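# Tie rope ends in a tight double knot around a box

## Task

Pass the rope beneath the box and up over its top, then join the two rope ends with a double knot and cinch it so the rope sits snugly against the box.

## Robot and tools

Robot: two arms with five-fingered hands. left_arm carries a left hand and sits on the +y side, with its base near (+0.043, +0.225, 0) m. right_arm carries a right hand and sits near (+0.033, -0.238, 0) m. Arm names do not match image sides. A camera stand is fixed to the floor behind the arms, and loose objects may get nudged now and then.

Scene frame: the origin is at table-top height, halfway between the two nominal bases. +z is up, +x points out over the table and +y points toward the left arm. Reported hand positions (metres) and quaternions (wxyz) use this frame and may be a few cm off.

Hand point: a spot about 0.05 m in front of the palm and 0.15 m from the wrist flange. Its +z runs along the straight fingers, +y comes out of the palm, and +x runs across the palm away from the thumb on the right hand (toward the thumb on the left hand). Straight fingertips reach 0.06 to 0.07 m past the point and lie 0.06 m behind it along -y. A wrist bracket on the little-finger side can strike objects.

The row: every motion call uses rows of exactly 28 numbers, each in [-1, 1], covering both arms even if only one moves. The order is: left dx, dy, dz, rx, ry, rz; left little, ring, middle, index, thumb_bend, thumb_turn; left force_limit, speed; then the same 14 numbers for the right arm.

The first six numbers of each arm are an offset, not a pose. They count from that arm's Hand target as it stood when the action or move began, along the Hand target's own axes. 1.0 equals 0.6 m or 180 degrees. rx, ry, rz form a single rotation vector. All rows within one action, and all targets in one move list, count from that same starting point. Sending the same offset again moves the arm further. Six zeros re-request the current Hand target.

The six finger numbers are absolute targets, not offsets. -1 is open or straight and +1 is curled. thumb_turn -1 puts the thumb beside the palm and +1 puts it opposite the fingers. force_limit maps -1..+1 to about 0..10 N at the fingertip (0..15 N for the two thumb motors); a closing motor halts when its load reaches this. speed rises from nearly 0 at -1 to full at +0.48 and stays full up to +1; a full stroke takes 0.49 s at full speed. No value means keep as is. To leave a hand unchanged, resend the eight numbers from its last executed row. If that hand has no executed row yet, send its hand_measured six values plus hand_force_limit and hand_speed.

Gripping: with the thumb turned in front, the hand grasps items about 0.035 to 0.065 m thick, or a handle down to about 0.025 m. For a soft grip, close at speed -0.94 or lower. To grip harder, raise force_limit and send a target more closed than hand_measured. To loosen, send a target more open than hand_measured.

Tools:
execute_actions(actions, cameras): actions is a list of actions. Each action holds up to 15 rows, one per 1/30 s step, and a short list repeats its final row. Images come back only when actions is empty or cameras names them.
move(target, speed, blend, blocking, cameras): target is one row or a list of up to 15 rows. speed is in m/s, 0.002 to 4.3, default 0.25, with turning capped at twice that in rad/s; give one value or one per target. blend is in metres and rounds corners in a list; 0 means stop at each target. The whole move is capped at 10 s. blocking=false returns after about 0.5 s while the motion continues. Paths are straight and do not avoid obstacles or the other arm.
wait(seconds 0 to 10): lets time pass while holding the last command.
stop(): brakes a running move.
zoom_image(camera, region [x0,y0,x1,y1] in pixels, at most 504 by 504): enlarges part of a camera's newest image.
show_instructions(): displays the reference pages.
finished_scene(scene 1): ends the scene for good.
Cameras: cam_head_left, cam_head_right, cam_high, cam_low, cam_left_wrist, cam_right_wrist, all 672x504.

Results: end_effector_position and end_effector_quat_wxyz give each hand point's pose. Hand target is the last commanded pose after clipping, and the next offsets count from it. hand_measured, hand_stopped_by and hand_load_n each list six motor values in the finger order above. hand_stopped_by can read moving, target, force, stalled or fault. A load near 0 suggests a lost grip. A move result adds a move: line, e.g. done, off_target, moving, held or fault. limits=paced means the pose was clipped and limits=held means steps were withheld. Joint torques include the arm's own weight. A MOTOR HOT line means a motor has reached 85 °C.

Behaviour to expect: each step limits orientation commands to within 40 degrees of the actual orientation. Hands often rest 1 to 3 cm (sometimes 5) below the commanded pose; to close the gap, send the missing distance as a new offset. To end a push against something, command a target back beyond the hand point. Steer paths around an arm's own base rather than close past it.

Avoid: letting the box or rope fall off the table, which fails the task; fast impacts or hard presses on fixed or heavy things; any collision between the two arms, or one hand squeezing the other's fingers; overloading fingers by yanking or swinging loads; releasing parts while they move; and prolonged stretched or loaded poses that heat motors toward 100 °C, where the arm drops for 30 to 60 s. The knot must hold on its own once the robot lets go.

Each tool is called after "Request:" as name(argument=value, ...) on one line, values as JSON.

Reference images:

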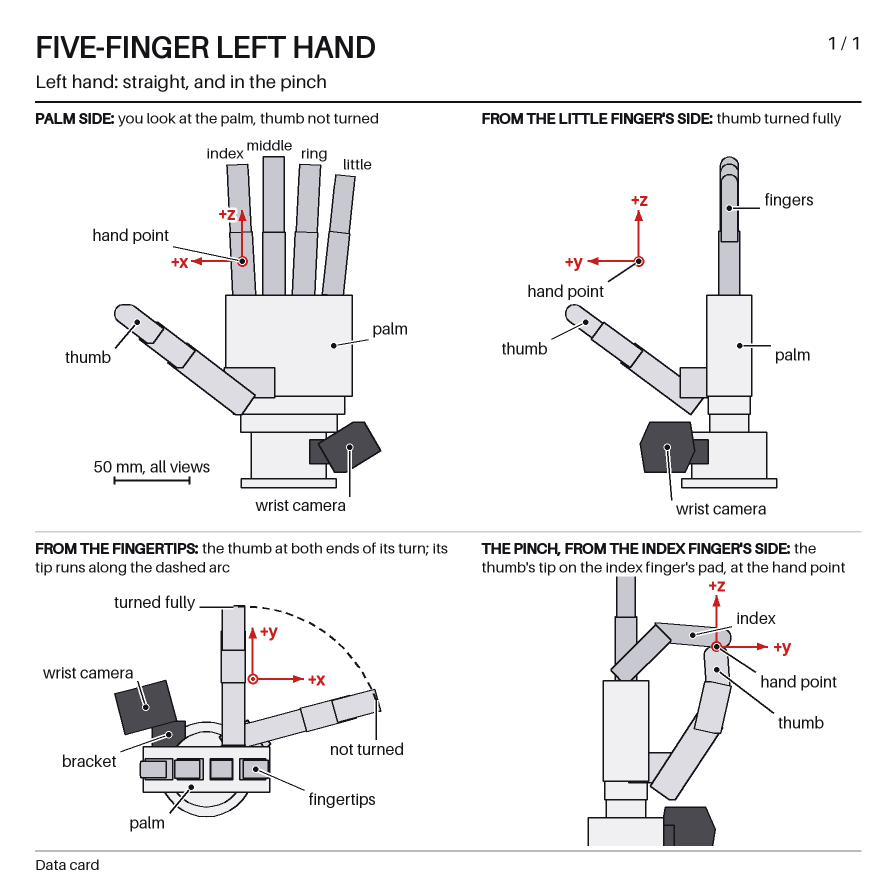

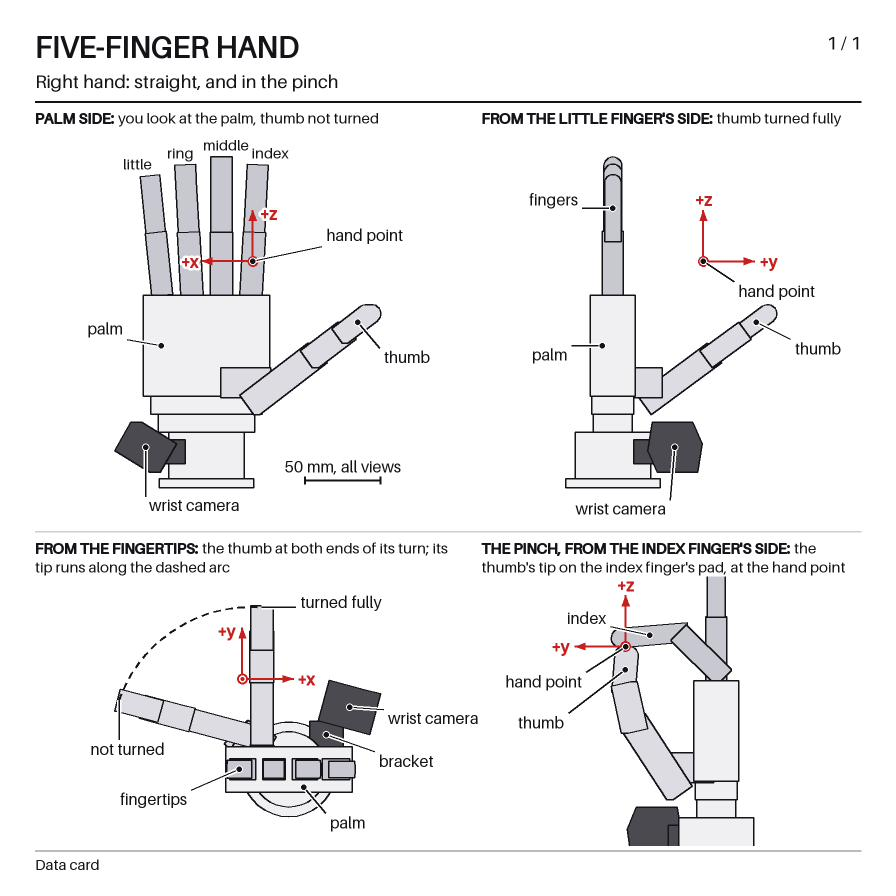

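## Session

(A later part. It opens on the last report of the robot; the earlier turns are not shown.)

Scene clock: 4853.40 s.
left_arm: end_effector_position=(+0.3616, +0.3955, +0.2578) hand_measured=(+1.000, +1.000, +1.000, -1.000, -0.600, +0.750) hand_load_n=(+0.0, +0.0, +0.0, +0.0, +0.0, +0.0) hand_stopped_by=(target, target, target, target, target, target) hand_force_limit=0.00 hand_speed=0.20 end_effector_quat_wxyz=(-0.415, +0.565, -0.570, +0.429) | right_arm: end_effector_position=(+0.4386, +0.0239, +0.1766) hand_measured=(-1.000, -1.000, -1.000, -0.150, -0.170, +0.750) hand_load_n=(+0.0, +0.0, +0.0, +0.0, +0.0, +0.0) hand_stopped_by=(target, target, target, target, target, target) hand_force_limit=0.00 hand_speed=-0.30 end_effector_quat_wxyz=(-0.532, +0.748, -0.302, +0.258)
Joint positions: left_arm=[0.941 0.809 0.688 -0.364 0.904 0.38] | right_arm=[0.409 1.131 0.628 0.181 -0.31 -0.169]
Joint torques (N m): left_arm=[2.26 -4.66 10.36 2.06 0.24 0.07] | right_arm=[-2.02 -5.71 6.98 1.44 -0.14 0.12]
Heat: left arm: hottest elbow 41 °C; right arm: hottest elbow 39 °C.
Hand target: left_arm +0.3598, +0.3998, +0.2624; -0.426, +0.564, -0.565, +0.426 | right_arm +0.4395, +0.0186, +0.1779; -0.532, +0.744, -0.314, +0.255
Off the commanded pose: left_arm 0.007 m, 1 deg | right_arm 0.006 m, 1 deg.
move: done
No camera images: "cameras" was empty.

Request:
move(target=[0.2167,0.1876,0.0712,0,0,0,-1,-1,-1,-0.15,-0.17,0.75,0,0.3,0.322,0.1997,-0.1639,0,0.1735,0.0498,-1,-1,-1,-0.15,-0.17,0.75,0,-0.3], speed=0.3, cameras=["all"])

Request:
zoom_image(camera="cam_head_left", region=[230, 240, 430, 360])

Request:
zoom_image(camera="cam_high", region=[240, 150, 380, 270])

Scene clock: 4864.37 s.
left_arm: end_effector_position=(+0.3673, +0.2736, +0.1391) hand_measured=(-1.000, -1.000, -1.000, -0.150, -0.170, +0.750) hand_load_n=(+0.0, +0.0, -0.5, +0.0, +0.0, +0.0) hand_stopped_by=(target, target, target, target, target, target) hand_force_limit=0.00 hand_speed=0.30 end_effector_quat_wxyz=(-0.424, +0.570, -0.566, +0.419) | right_arm: end_effector_position=(+0.4727, -0.2096, +0.1001) hand_measured=(-1.000, -1.000, -1.000, -0.150, -0.170, +0.750) hand_load_n=(+0.0, +0.0, +0.0, +0.0, +0.0, +0.0) hand_stopped_by=(target, target, target, target, target, target) hand_force_limit=0.00 hand_speed=-0.30 end_effector_quat_wxyz=(-0.441, +0.632, -0.495, +0.401)
Joint positions: left_arm=[0.466 0.567 0.262 -0.021 0.438 0.144] | right_arm=[-0.094 1.169 0.393 0.473 -0.249 -0.149]
Joint torques (N m): left_arm=[0.21 -0.97 10.25 2.37 0.02 0.08] | right_arm=[-2.02 -3.78 6.11 2.7 -0.12 0.13]
Heat: left arm: hottest elbow 41 °C; right arm: hottest elbow 38 °C.
Hand target: left_arm +0.3700, +0.2699, +0.1423; -0.426, +0.564, -0.565, +0.426 | right_arm +0.4759, -0.2145, +0.1024; -0.446, +0.622, -0.502, +0.403
Off the commanded pose: left_arm 0.006 m, 1 deg | right_arm 0.006 m, 2 deg.
move: done

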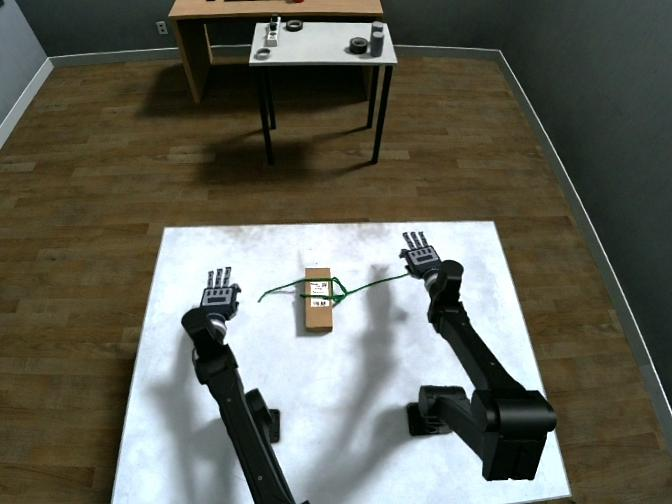

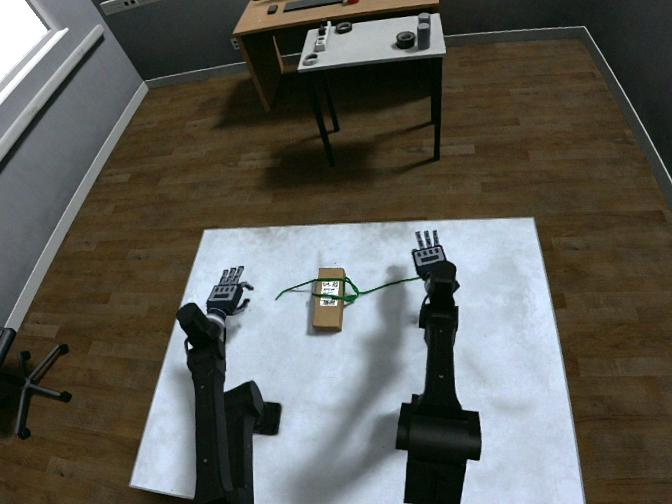

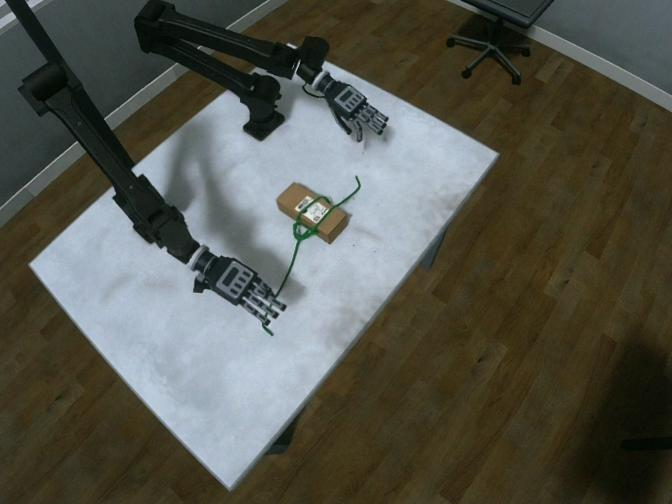

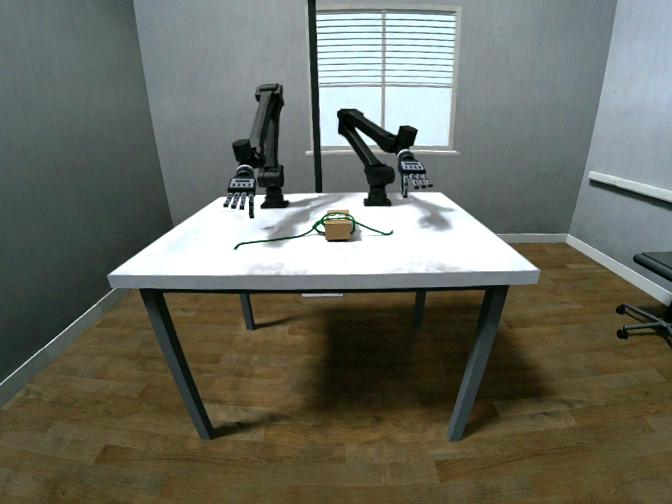

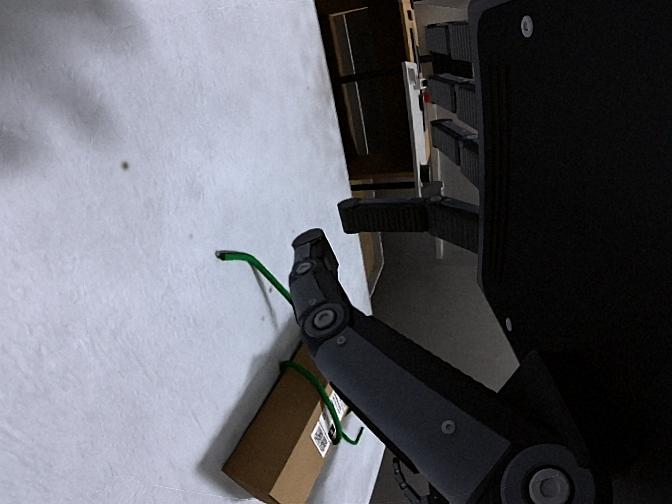

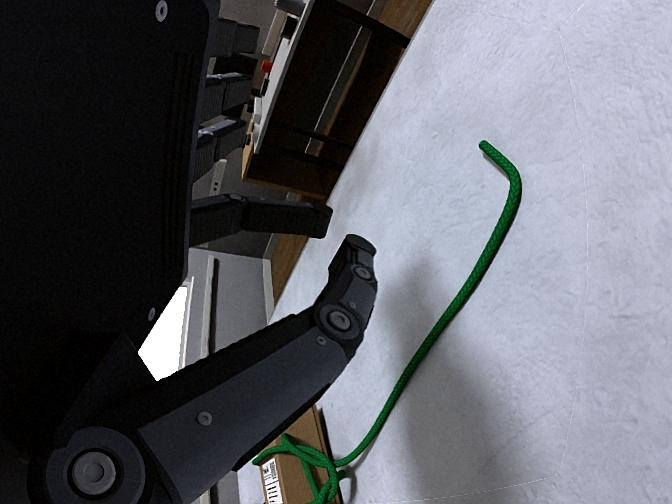

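Scaled by 2.520 from the camera's 672x504 image, which has a finer 960x720 frame.

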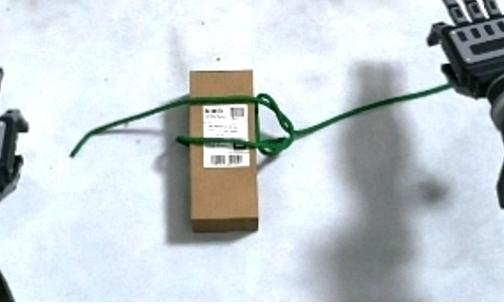

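Scaled by 3.600 from the camera's 672x504 image, which has a finer 960x720 frame.

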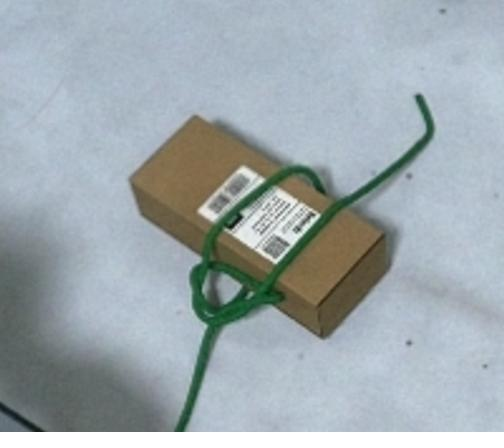

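Request:
move(target=[0.1198,0.1092,0.1892,0,-0.1068,-0.0307,-1,-1,-1,-0.15,-0.17,0.75,0,0.3,0.021,0.1137,0.0268,0,0,0,-1,-1,-1,-0.15,-0.17,0.75,0,-0.3], speed=0.2, cameras=["cam_head_left","cam_left_wrist","cam_right_wrist"])

Request:
zoom_image(camera="cam_head_left", region=[230, 240, 430, 360])

Scene clock: 4897.60 s.
left_arm: end_effector_position=(+0.4428, +0.2072, +0.0343) hand_measured=(-1.000, -1.000, -1.000, -0.150, -0.170, +0.750) hand_load_n=(-0.5, +0.0, -0.5, +0.0, +0.0, +0.0) hand_stopped_by=(target, target, target, target, target, target) hand_force_limit=0.00 hand_speed=0.30 end_effector_quat_wxyz=(-0.489, +0.660, -0.468, +0.326) | right_arm: end_effector_position=(+0.4744, -0.2250, +0.0331) hand_measured=(-1.000, -1.000, -1.000, -0.150, -0.170, +0.750) hand_load_n=(+0.0, +0.0, +0.0, +0.0, +0.0, +0.0) hand_stopped_by=(target, target, target, target, target, target) hand_force_limit=0.00 hand_speed=-0.30 end_effector_quat_wxyz=(-0.446, +0.627, -0.500, +0.398)
Joint positions: left_arm=[-0.211 1.3 0.233 0.699 -0.545 -0.168] | right_arm=[-0.152 1.459 0.336 0.82 -0.306 -0.149]
Joint torques (N m): left_arm=[0.21 -5.19 9.13 2.3 -0.33 0.1] | right_arm=[-2.08 -5.19 4.03 2.76 -0.14 -0.03]
Heat: left arm: hottest elbow 41 °C; right arm: hottest elbow 38 °C.
Hand target: left_arm +0.4611, +0.1980, +0.0482; -0.493, +0.654, -0.458, +0.346 | right_arm +0.4754, -0.2313, +0.0332; -0.446, +0.622, -0.502, +0.403
Off the commanded pose: left_arm 0.025 m, 3 deg | right_arm 0.006 m, 1 deg.
move: off_target (left_arm)
Images, in order (width x height): cam_head_left 672x504, cam_left_wrist 672x504, cam_right_wrist 672x504.

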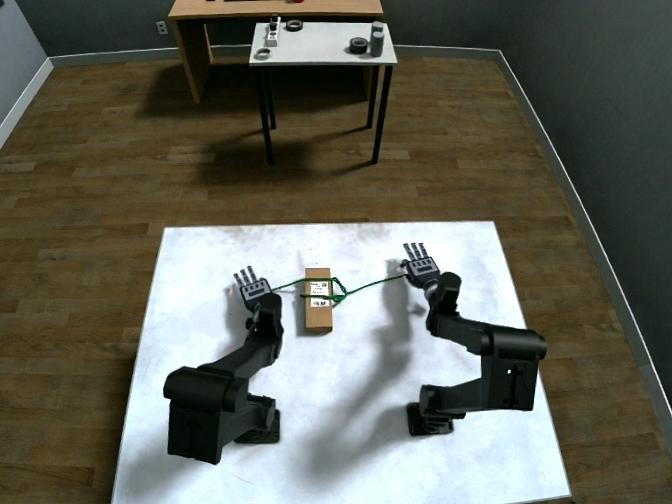

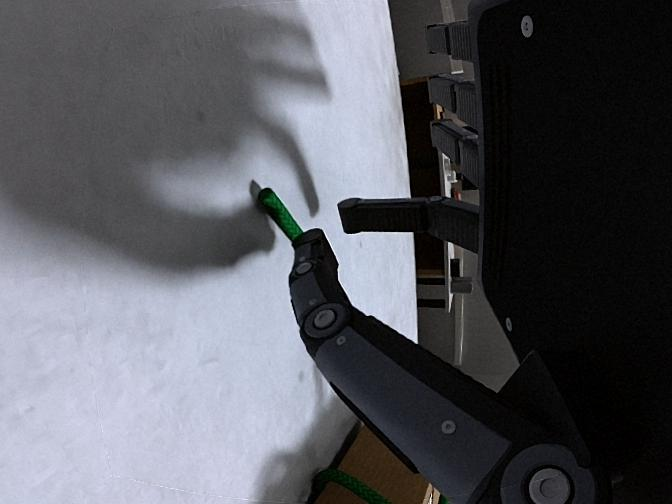

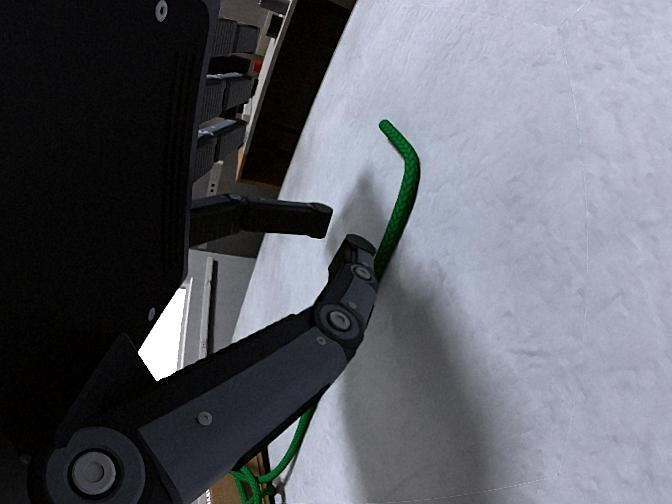

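Scaled by 2.520 from the camera's 672x504 image, which has a finer 960x720 frame.

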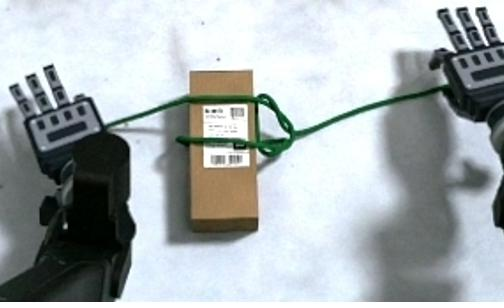

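Request:
move(target=[0.0133,0.0128,0.0037,0,0,0,-1,-1,-1,-0.15,-0.17,0.75,0,0.3,0,0.0316,0.0108,0,0,0,-1,-1,-1,-0.15,-0.17,0.75,0,-0.3], speed=0.1, cameras=["cam_head_left","cam_left_wrist","cam_right_wrist"])

Scene clock: 4920.47 s.
left_arm: end_effector_position=(+0.4464, +0.2002, +0.0274) hand_measured=(-1.000, -1.000, -1.000, -0.150, -0.170, +0.750) hand_load_n=(+0.0, +0.0, +0.0, +0.0, +0.0, -0.5) hand_stopped_by=(target, target, target, target, target, target) hand_force_limit=0.00 hand_speed=0.30 end_effector_quat_wxyz=(-0.490, +0.659, -0.468, +0.326) | right_arm: end_effector_position=(+0.4757, -0.2258, +0.0129) hand_measured=(-1.000, -1.000, -1.000, -0.150, -0.170, +0.750) hand_load_n=(+0.0, +0.0, +0.0, +0.0, +0.0, +0.0) hand_stopped_by=(target, target, target, target, target, target) hand_force_limit=0.00 hand_speed=-0.30 end_effector_quat_wxyz=(-0.446, +0.627, -0.500, +0.397)
Joint positions: left_arm=[-0.236 1.354 0.24 0.741 -0.569 -0.176] | right_arm=[-0.154 1.561 0.331 0.925 -0.308 -0.149]
Joint torques (N m): left_arm=[0.26 -5.54 8.59 2.29 -0.34 0.07] | right_arm=[-2.08 -5.77 3.37 2.74 -0.14 -0.04]
Heat: left arm: hottest elbow 40 °C; right arm: hottest elbow 36 °C.
Hand target: left_arm +0.4638, +0.1905, +0.0401; -0.493, +0.654, -0.458, +0.346 | right_arm +0.4764, -0.2321, +0.0131; -0.446, +0.622, -0.502, +0.403
Off the commanded pose: left_arm 0.024 m, 3 deg | right_arm 0.006 m, 1 deg.
move: off_target (left_arm)
Images, in order (width x height): cam_head_left 672x504, cam_left_wrist 672x504, cam_right_wrist 672x504.

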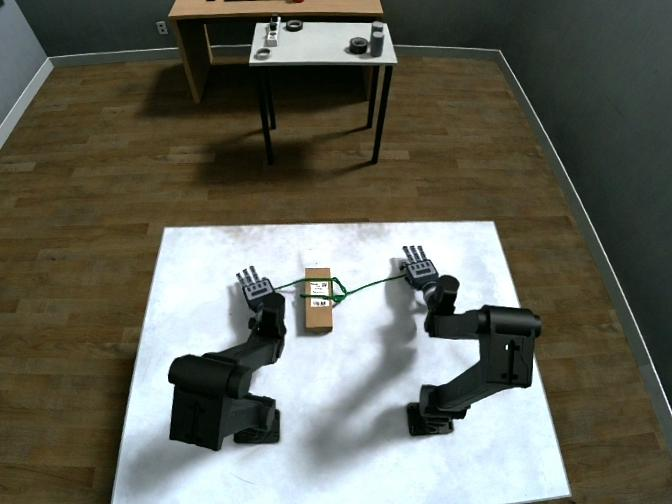

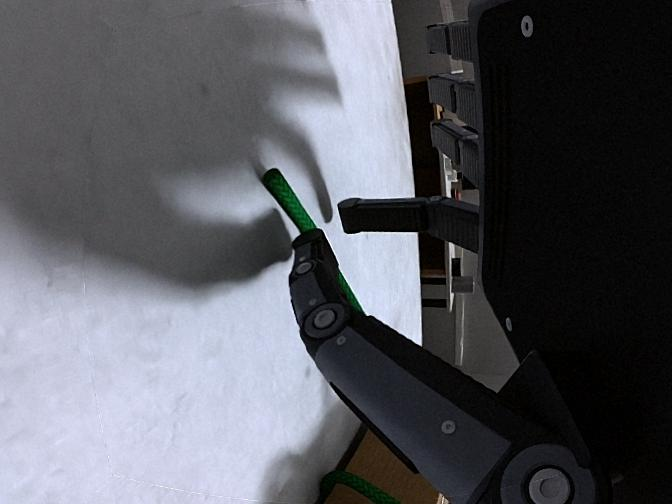

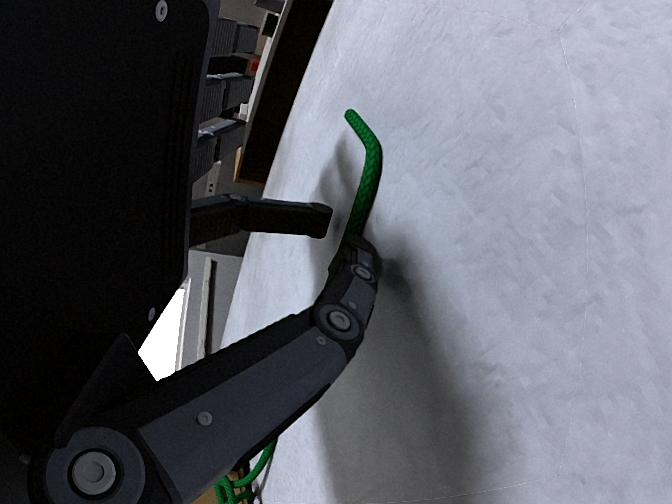

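Request:
move(target=[[0,0.0032,0.013,0,0,0,-1,-1,-1,-0.15,-0.17,0.75,0,0.3,0,0.0025,0.004,0,0,0,-1,-1,-1,-0.15,-0.17,0.75,0,-0.3],[0,0.0032,0.013,0,0,0,-1,-1,-1,-0.15,-0.17,0.75,0,0.3,0,0.0025,0.004,0,0,0,-1,-1,-1,0.4,-0.17,0.75,-0.2,-0.5],[0,0.0032,0.013,0,0,0,-1,-1,-1,-0.15,-0.17,0.75,0,0.3,0,0.0025,0.004,0,0,0,-1,-1,-1,0.41,0.0,0.75,-0.1,-0.5]], speed=0.06, cameras=["cam_head_left","cam_left_wrist","cam_right_wrist"])

Request:
zoom_image(camera="cam_head_left", region=[230, 250, 300, 320])

Scene clock: 4936.83 s.
left_arm: end_effector_position=(+0.4530, +0.1968, +0.0243) hand_measured=(-1.000, -1.000, -1.000, -0.150, -0.170, +0.750) hand_load_n=(+0.0, -0.5, +0.0, +0.0, +0.0, +0.0) hand_stopped_by=(target, target, target, target, target, target) hand_force_limit=0.00 hand_speed=0.30 end_effector_quat_wxyz=(-0.488, +0.657, -0.470, +0.330) | right_arm: end_effector_position=(+0.4764, -0.2259, +0.0114) hand_measured=(-1.000, -1.000, -1.000, +0.212, -0.132, +0.750) hand_load_n=(+0.0, +0.0, +0.0, +13.5, +6.0, +0.0) hand_stopped_by=(target, target, target, force, force, target) hand_force_limit=-0.10 hand_speed=-0.50 end_effector_quat_wxyz=(-0.447, +0.626, -0.499, +0.399)
Joint positions: left_arm=[-0.236 1.392 0.253 0.771 -0.56 -0.176] | right_arm=[-0.154 1.573 0.331 0.94 -0.308 -0.149]
Joint torques (N m): left_arm=[1.38 -5.83 8.32 2.26 -0.16 0.13] | right_arm=[-1.9 -5.66 3.6 2.52 -0.08 -0.03]
Heat: left arm: hottest elbow 40 °C; right arm: hottest elbow 36 °C.
Hand target: left_arm +0.4704, +0.1929, +0.0360; -0.493, +0.654, -0.458, +0.346 | right_arm +0.4783, -0.2319, +0.0111; -0.446, +0.622, -0.502, +0.403
Off the commanded pose: left_arm 0.021 m, 2 deg | right_arm 0.006 m, 1 deg.
move: off_target (left_arm)
Images, in order (width x height): cam_head_left 672x504, cam_left_wrist 672x504, cam_right_wrist 672x504.

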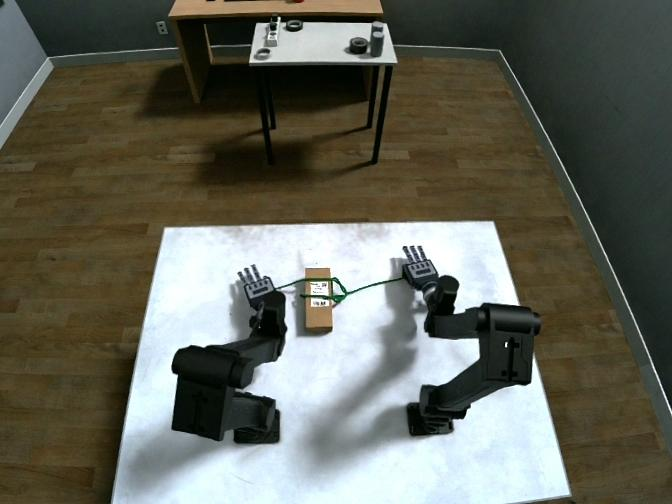

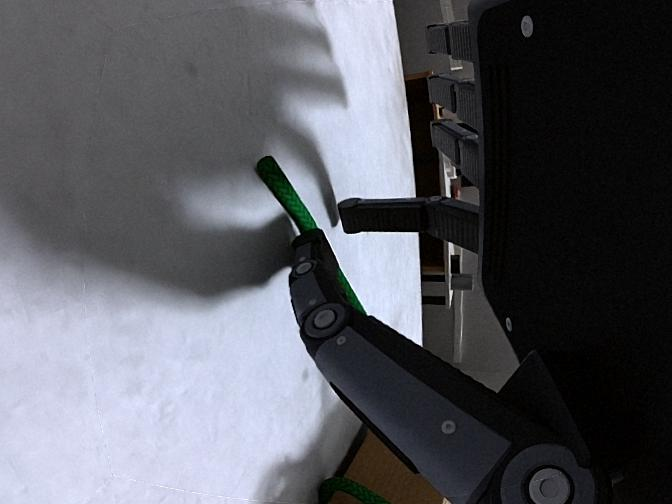

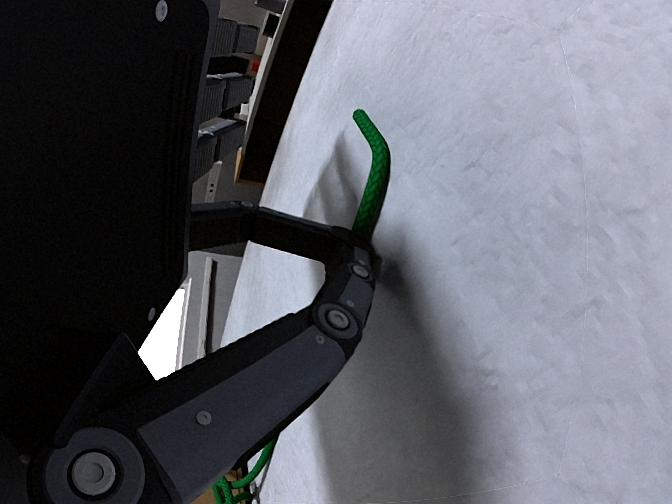

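Scaled by 7.200 from the camera's 672x504 image, which has a finer 960x720 frame.

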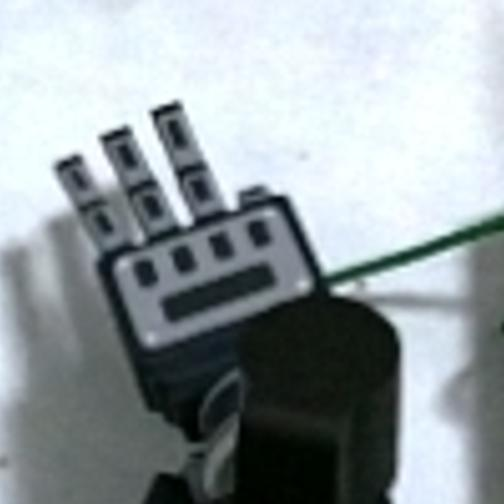

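Request:
move(target=[[0,0.0015,0.0085,0,0,0,-1,-1,-1,-0.15,-0.17,0.75,0,0.3,0,0,0,0,0,0,-1,-1,-1,0.41,0.0,0.75,-0.1,-0.5],[0,0.0015,0.0085,0,0,0,-1,-1,-1,0.4,-0.17,0.75,-0.2,-0.5,0,0,0,0,0,0,-1,-1,-1,0.41,0.0,0.75,-0.1,-0.5]], speed=0.06, cameras=["cam_left_wrist"])

Scene clock: 4949.80 s.
left_arm: end_effector_position=(+0.4581, +0.1938, +0.0233) hand_measured=(-1.000, -1.000, -1.000, +0.208, -0.172, +0.750) hand_load_n=(+0.0, +0.0, +0.0, +15.0, +6.5, +1.5) hand_stopped_by=(target, target, target, force, target, target) hand_force_limit=-0.20 hand_speed=-0.50 end_effector_quat_wxyz=(-0.486, +0.655, -0.471, +0.335) | right_arm: end_effector_position=(+0.4764, -0.2259, +0.0114) hand_measured=(-1.000, -1.000, -1.000, +0.212, -0.132, +0.750) hand_load_n=(+0.0, +0.0, +0.0, +13.0, +6.5, +0.0) hand_stopped_by=(target, target, target, force, force, target) hand_force_limit=-0.10 hand_speed=-0.50 end_effector_quat_wxyz=(-0.447, +0.626, -0.499, +0.399)
Joint positions: left_arm=[-0.236 1.414 0.264 0.788 -0.551 -0.176] | right_arm=[-0.154 1.573 0.331 0.94 -0.308 -0.149]
Joint torques (N m): left_arm=[2.26 -6.07 8.09 2.25 -0.16 0.17] | right_arm=[-1.96 -5.66 3.6 2.51 -0.07 -0.03]
Heat: left arm: hottest elbow 39 °C; right arm: hottest elbow 36 °C.
Hand target: left_arm +0.4748, +0.1945, +0.0340; -0.493, +0.654, -0.458, +0.346 | right_arm +0.4783, -0.2319, +0.0111; -0.446, +0.622, -0.502, +0.403
Off the commanded pose: left_arm 0.020 m, 2 deg | right_arm 0.006 m, 1 deg.
move: off_target (left_arm); target 2's new numbers were sent with left_arm's hand 0.021 m and 2 deg from that target
Images, in order (width x height): cam_left_wrist 672x504.

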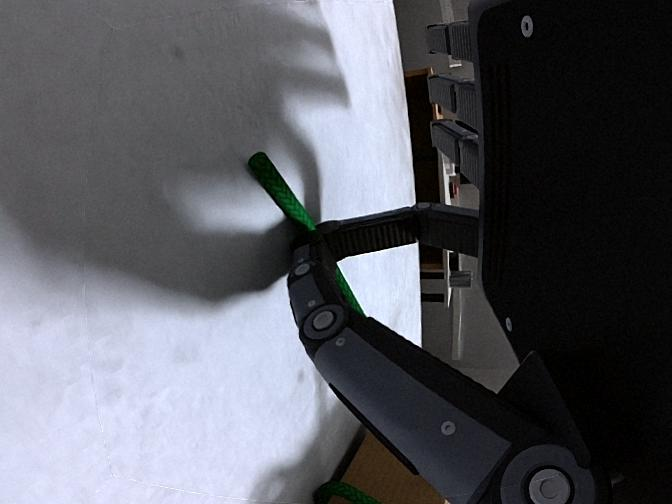

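Request:
move(target=[[0,0,0,0,0,0,-1,-1,-1,0.41,0.0,0.75,-0.1,-0.5,0,0,0,0,0,0,-1,-1,-1,0.41,0.0,0.75,-0.1,-0.5],[-0.0783,-0.0479,0.0159,0,0,0,-1,-1,-1,0.41,0.0,0.75,-0.1,-0.5,0.0821,-0.036,-0.0255,0,0,0,-1,-1,-1,0.41,0.0,0.75,-0.1,-0.5]], speed=0.08, cameras=["all"])

Request:
zoom_image(camera="cam_head_left", region=[230, 240, 430, 360])

Request:
zoom_image(camera="cam_high", region=[260, 170, 370, 270])

Scene clock: 4961.37 s.
left_arm: end_effector_position=(+0.4614, +0.2391, +0.0438) hand_measured=(-1.000, -1.000, -1.000, +0.208, -0.156, +0.750) hand_load_n=(+0.0, +0.0, -0.5, +18.5, +7.0, +1.0) hand_stopped_by=(target, target, target, force, force, target) hand_force_limit=-0.10 hand_speed=-0.50 end_effector_quat_wxyz=(-0.483, +0.658, -0.467, +0.340) | right_arm: end_effector_position=(+0.4647, -0.2691, +0.0266) hand_measured=(-1.000, -1.000, -1.000, +0.212, -0.132, +0.750) hand_load_n=(+0.0, +0.0, +0.0, +13.5, +6.5, +0.0) hand_stopped_by=(target, target, target, force, force, target) hand_force_limit=-0.10 hand_speed=-0.50 end_effector_quat_wxyz=(-0.447, +0.623, -0.512, +0.386)
Joint positions: left_arm=[-0.051 1.304 0.264 0.709 -0.372 -0.121] | right_arm=[-0.316 1.477 0.346 0.787 -0.461 -0.182]
Joint torques (N m): left_arm=[2.26 -7.3 8.94 1.35 -0.11 0.24] | right_arm=[-2.02 -6.59 6.22 1.39 -0.2 -0.21]
Heat: left arm: hottest elbow 39 °C; right arm: hottest elbow 36 °C.
Hand target: left_arm +0.4748, +0.2445, +0.0589; -0.493, +0.654, -0.458, +0.346 | right_arm +0.4779, -0.2806, +0.0387; -0.446, +0.622, -0.502, +0.403
Off the commanded pose: left_arm 0.021 m, 2 deg | right_arm 0.021 m, 2 deg.
move: off_target (left_arm, right_arm)

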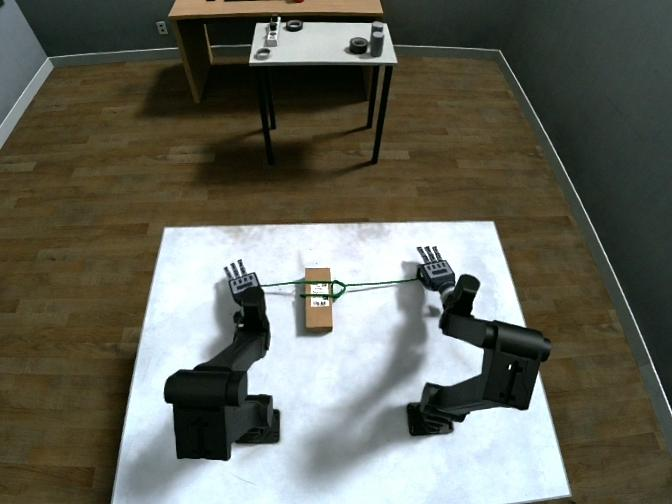

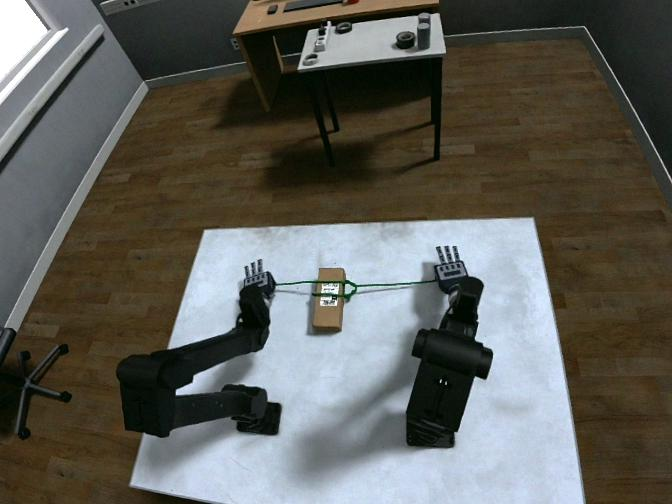

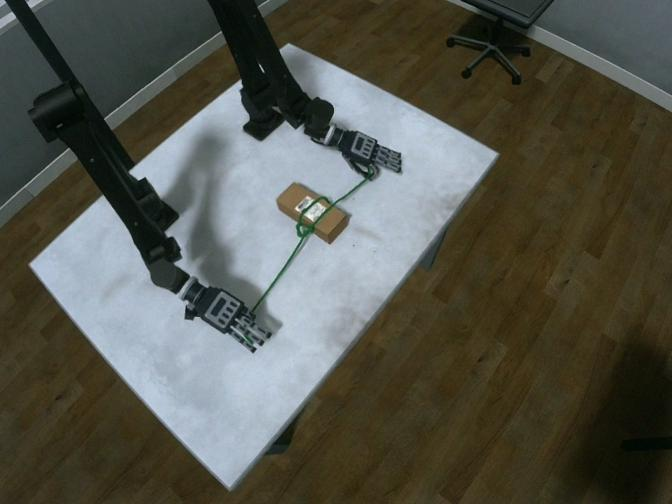

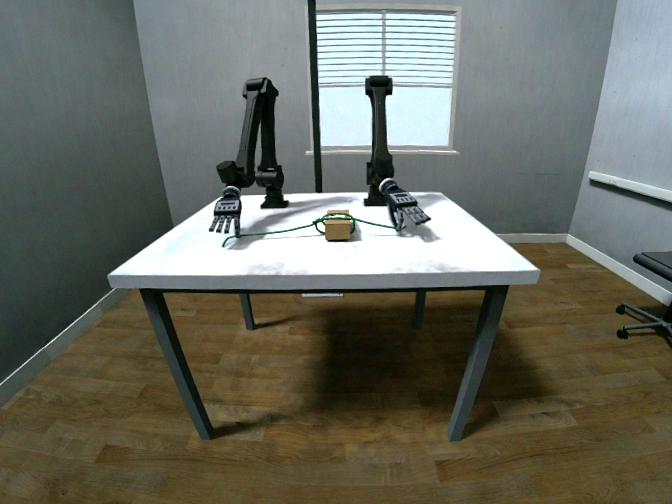

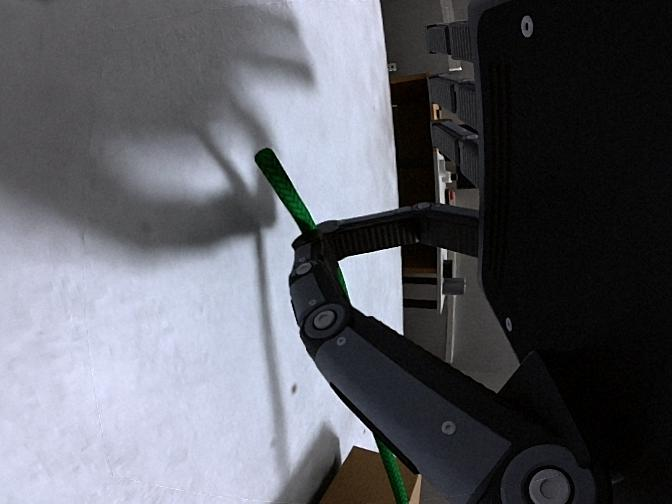

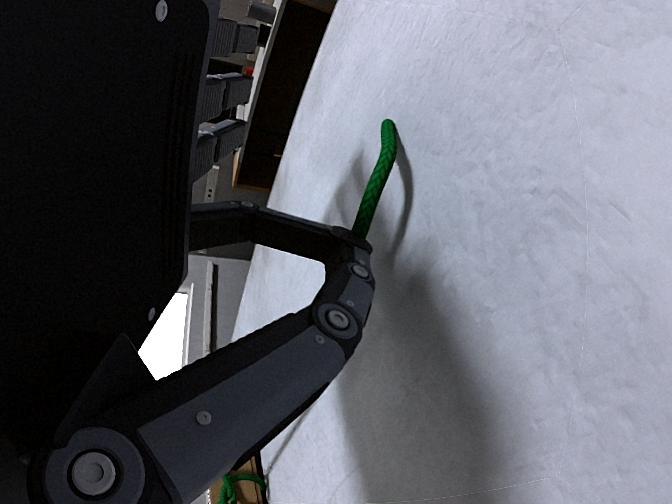

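Scaled by 2.520 from the camera's 672x504 image, which has a finer 960x720 frame.

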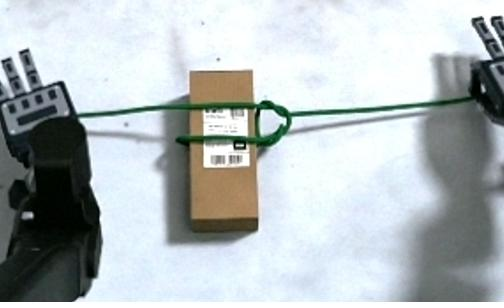

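Scaled by 4.582 from the camera's 672x504 image, which has a finer 960x720 frame.

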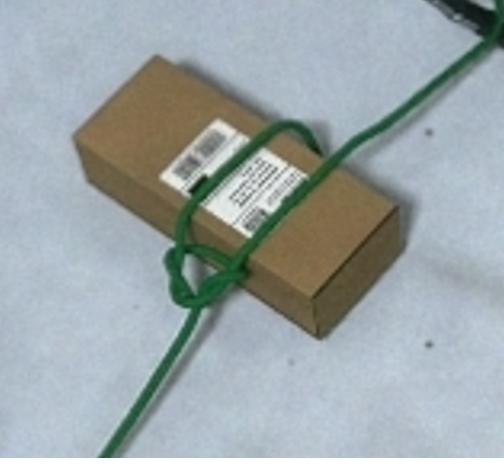

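Request:
move(target=[-0.0626,-0.025,0.015,0,0,0,-1,-1,-1,0.41,0.0,0.75,-0.1,-0.5,0.0657,-0.022,-0.02,0,0,0,-1,-1,-1,0.41,0.0,0.75,-0.1,-0.5], speed=0.08, cameras=["cam_head_left","cam_high","cam_right_wrist"])

Request:
zoom_image(camera="cam_high", region=[260, 170, 370, 270])

Scene clock: 4966.70 s.
left_arm: end_effector_position=(+0.4563, +0.2753, +0.0504) hand_measured=(-1.000, -1.000, -1.000, +0.208, -0.156, +0.750) hand_load_n=(+0.0, -0.5, +0.0, +18.0, +7.0, +1.0) hand_stopped_by=(target, target, target, force, force, target) hand_force_limit=-0.10 hand_speed=-0.50 end_effector_quat_wxyz=(-0.478, +0.661, -0.469, +0.339) | right_arm: end_effector_position=(+0.4633, -0.3051, +0.0422) hand_measured=(-1.000, -1.000, -1.000, +0.212, -0.132, +0.750) hand_load_n=(-0.5, +0.0, -0.5, +13.5, +6.5, +0.0) hand_stopped_by=(target, target, target, force, force, target) hand_force_limit=-0.10 hand_speed=-0.50 end_effector_quat_wxyz=(-0.449, +0.623, -0.514, +0.383)
Joint positions: left_arm=[0.1 1.251 0.264 0.659 -0.225 -0.076] | right_arm=[-0.435 1.43 0.392 0.667 -0.576 -0.225]
Joint torques (N m): left_arm=[2.43 -6.89 10.4 1.44 -0.11 0.28] | right_arm=[-2.14 -6.65 6.95 1.28 -0.18 -0.23]
Heat: left arm: hottest elbow 39 °C; right arm: hottest elbow 36 °C.
Hand target: left_arm +0.4739, +0.2842, +0.0708; -0.493, +0.654, -0.458, +0.346 | right_arm +0.4768, -0.3198, +0.0568; -0.446, +0.622, -0.502, +0.403
Off the commanded pose: left_arm 0.028 m, 3 deg | right_arm 0.025 m, 3 deg.
move: off_target (left_arm, right_arm)
Images, in order (width x height): cam_head_left 672x504, cam_high 672x504, cam_right_wrist 672x504.

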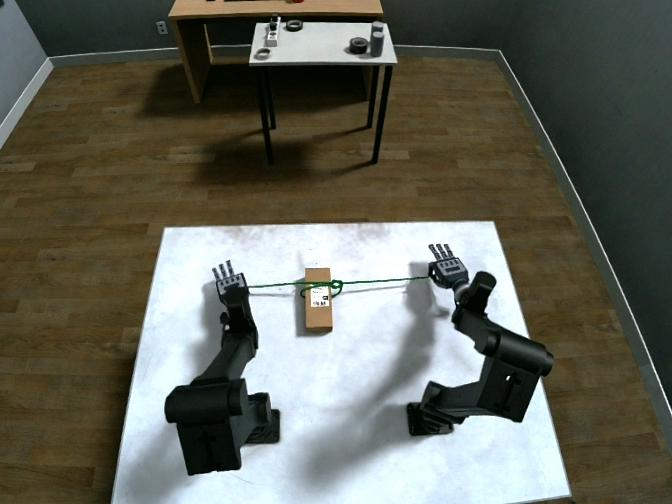

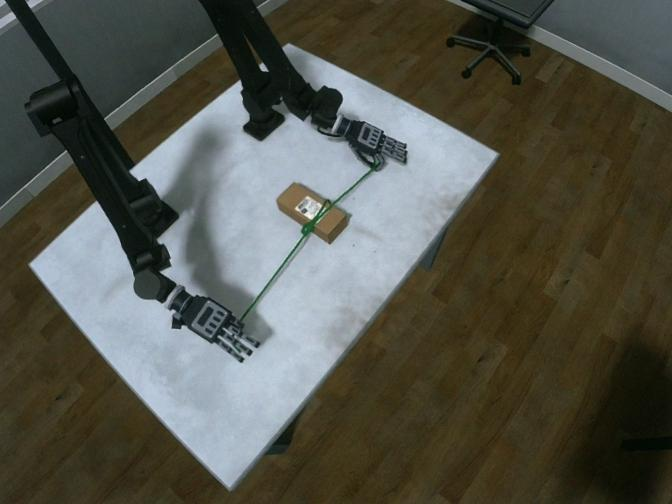

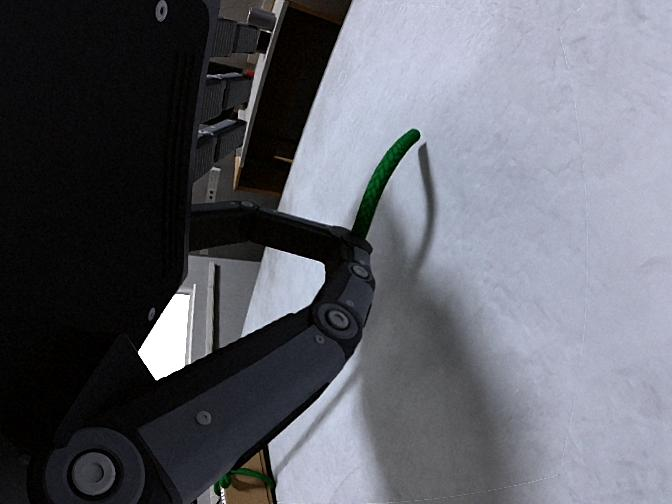

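Scaled by 4.582 from the camera's 672x504 image, which has a finer 960x720 frame.

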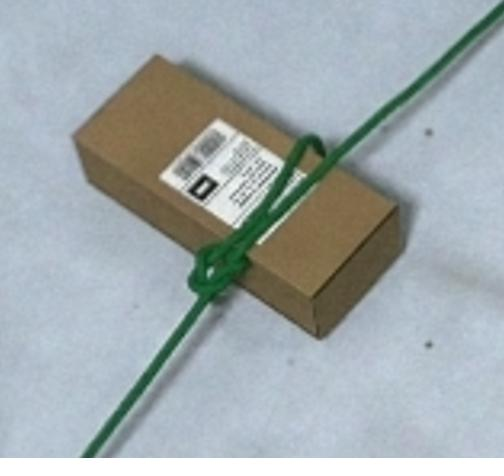

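Request:
move(target=[-0.0626,-0.022,0.0175,0,0,0,-1,-1,-1,0.41,0.0,0.75,-0.1,-0.5,0.0657,-0.014,-0.0175,0,0,0,-1,-1,-1,0.41,0.0,0.75,-0.1,-0.5], speed=0.08, cameras=["cam_head_left","cam_high","cam_low"])

Request:
zoom_image(camera="cam_high", region=[260, 170, 370, 270])

Request:
zoom_image(camera="cam_low", region=[290, 190, 390, 260])

Scene clock: 4972.00 s.
left_arm: end_effector_position=(+0.4579, +0.3045, +0.0596) hand_measured=(-1.000, -1.000, -1.000, +0.208, -0.156, +0.750) hand_load_n=(+0.0, -0.5, +0.0, +18.0, +7.5, +2.0) hand_stopped_by=(target, target, target, force, force, target) hand_force_limit=-0.10 hand_speed=-0.50 end_effector_quat_wxyz=(-0.468, +0.662, -0.470, +0.349) | right_arm: end_effector_position=(+0.4600, -0.3327, +0.0517) hand_measured=(-1.000, -1.000, -1.000, +0.212, -0.132, +0.750) hand_load_n=(+0.0, +0.0, -0.5, +13.5, +6.5, +1.0) hand_stopped_by=(target, target, target, force, force, target) hand_force_limit=-0.10 hand_speed=-0.50 end_effector_quat_wxyz=(-0.458, +0.622, -0.517, +0.368)
Joint positions: left_arm=[0.236 1.23 0.288 0.618 -0.073 -0.048] | right_arm=[-0.533 1.421 0.443 0.566 -0.689 -0.254]
Joint torques (N m): left_arm=[3.31 -6.77 11.06 1.48 -0.51 0.4] | right_arm=[-3.25 -6.95 8.01 1.39 0.16 -0.4]
Heat: left arm: hottest elbow 39 °C; right arm: hottest elbow 36 °C.
Hand target: left_arm +0.4741, +0.3241, +0.0807; -0.493, +0.654, -0.458, +0.346 | right_arm +0.4758, -0.3593, +0.0698; -0.446, +0.622, -0.502, +0.403
Off the commanded pose: left_arm 0.033 m, 3 deg | right_arm 0.036 m, 5 deg.
move: off_target (left_arm, right_arm)
Images, in order (width x height): cam_head_left 672x504, cam_high 672x504, cam_low 672x504.

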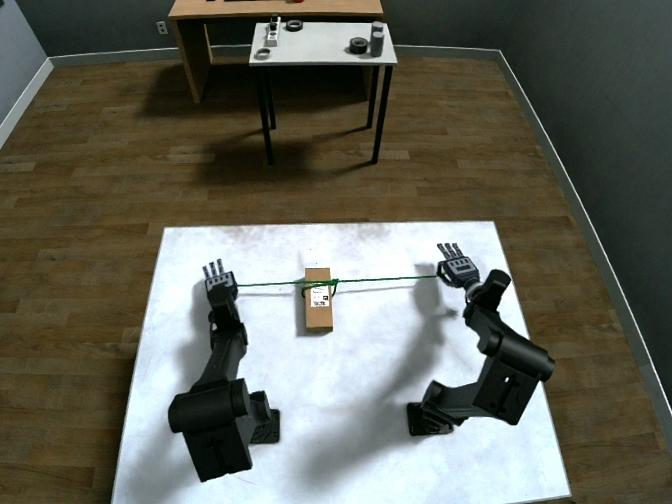

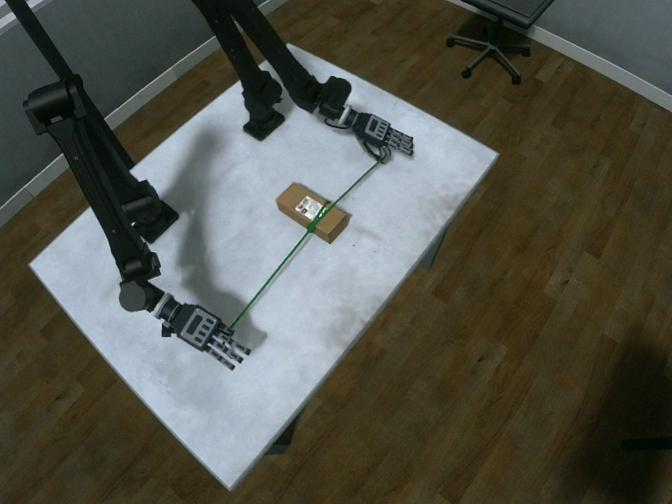

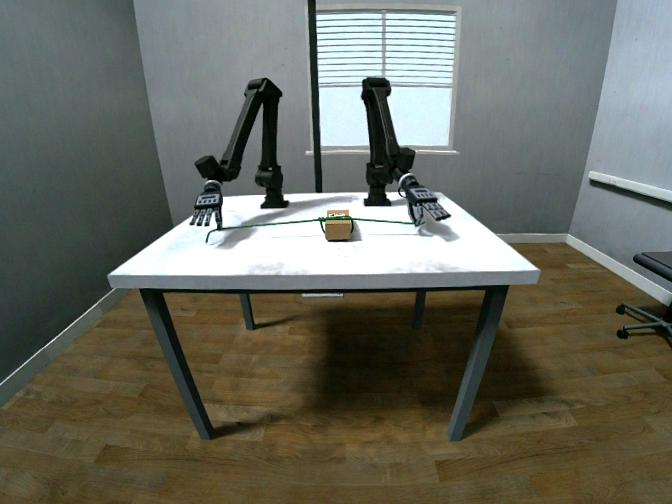

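Scaled by 4.582 from the camera's 672x504 image, which has a finer 960x720 frame.

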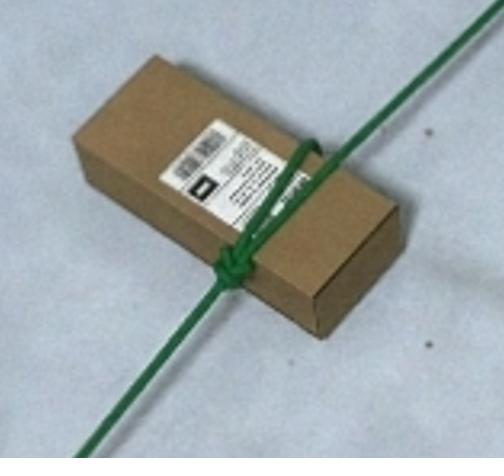

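Scaled by 5.040 from the camera's 672x504 image, which has a finer 960x720 frame.

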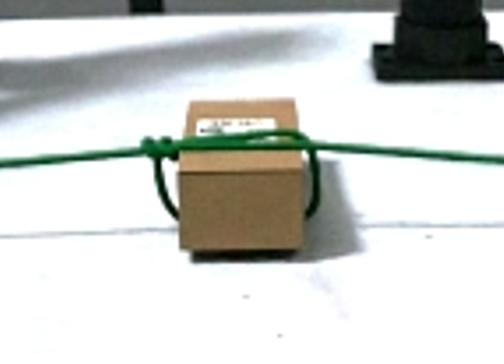

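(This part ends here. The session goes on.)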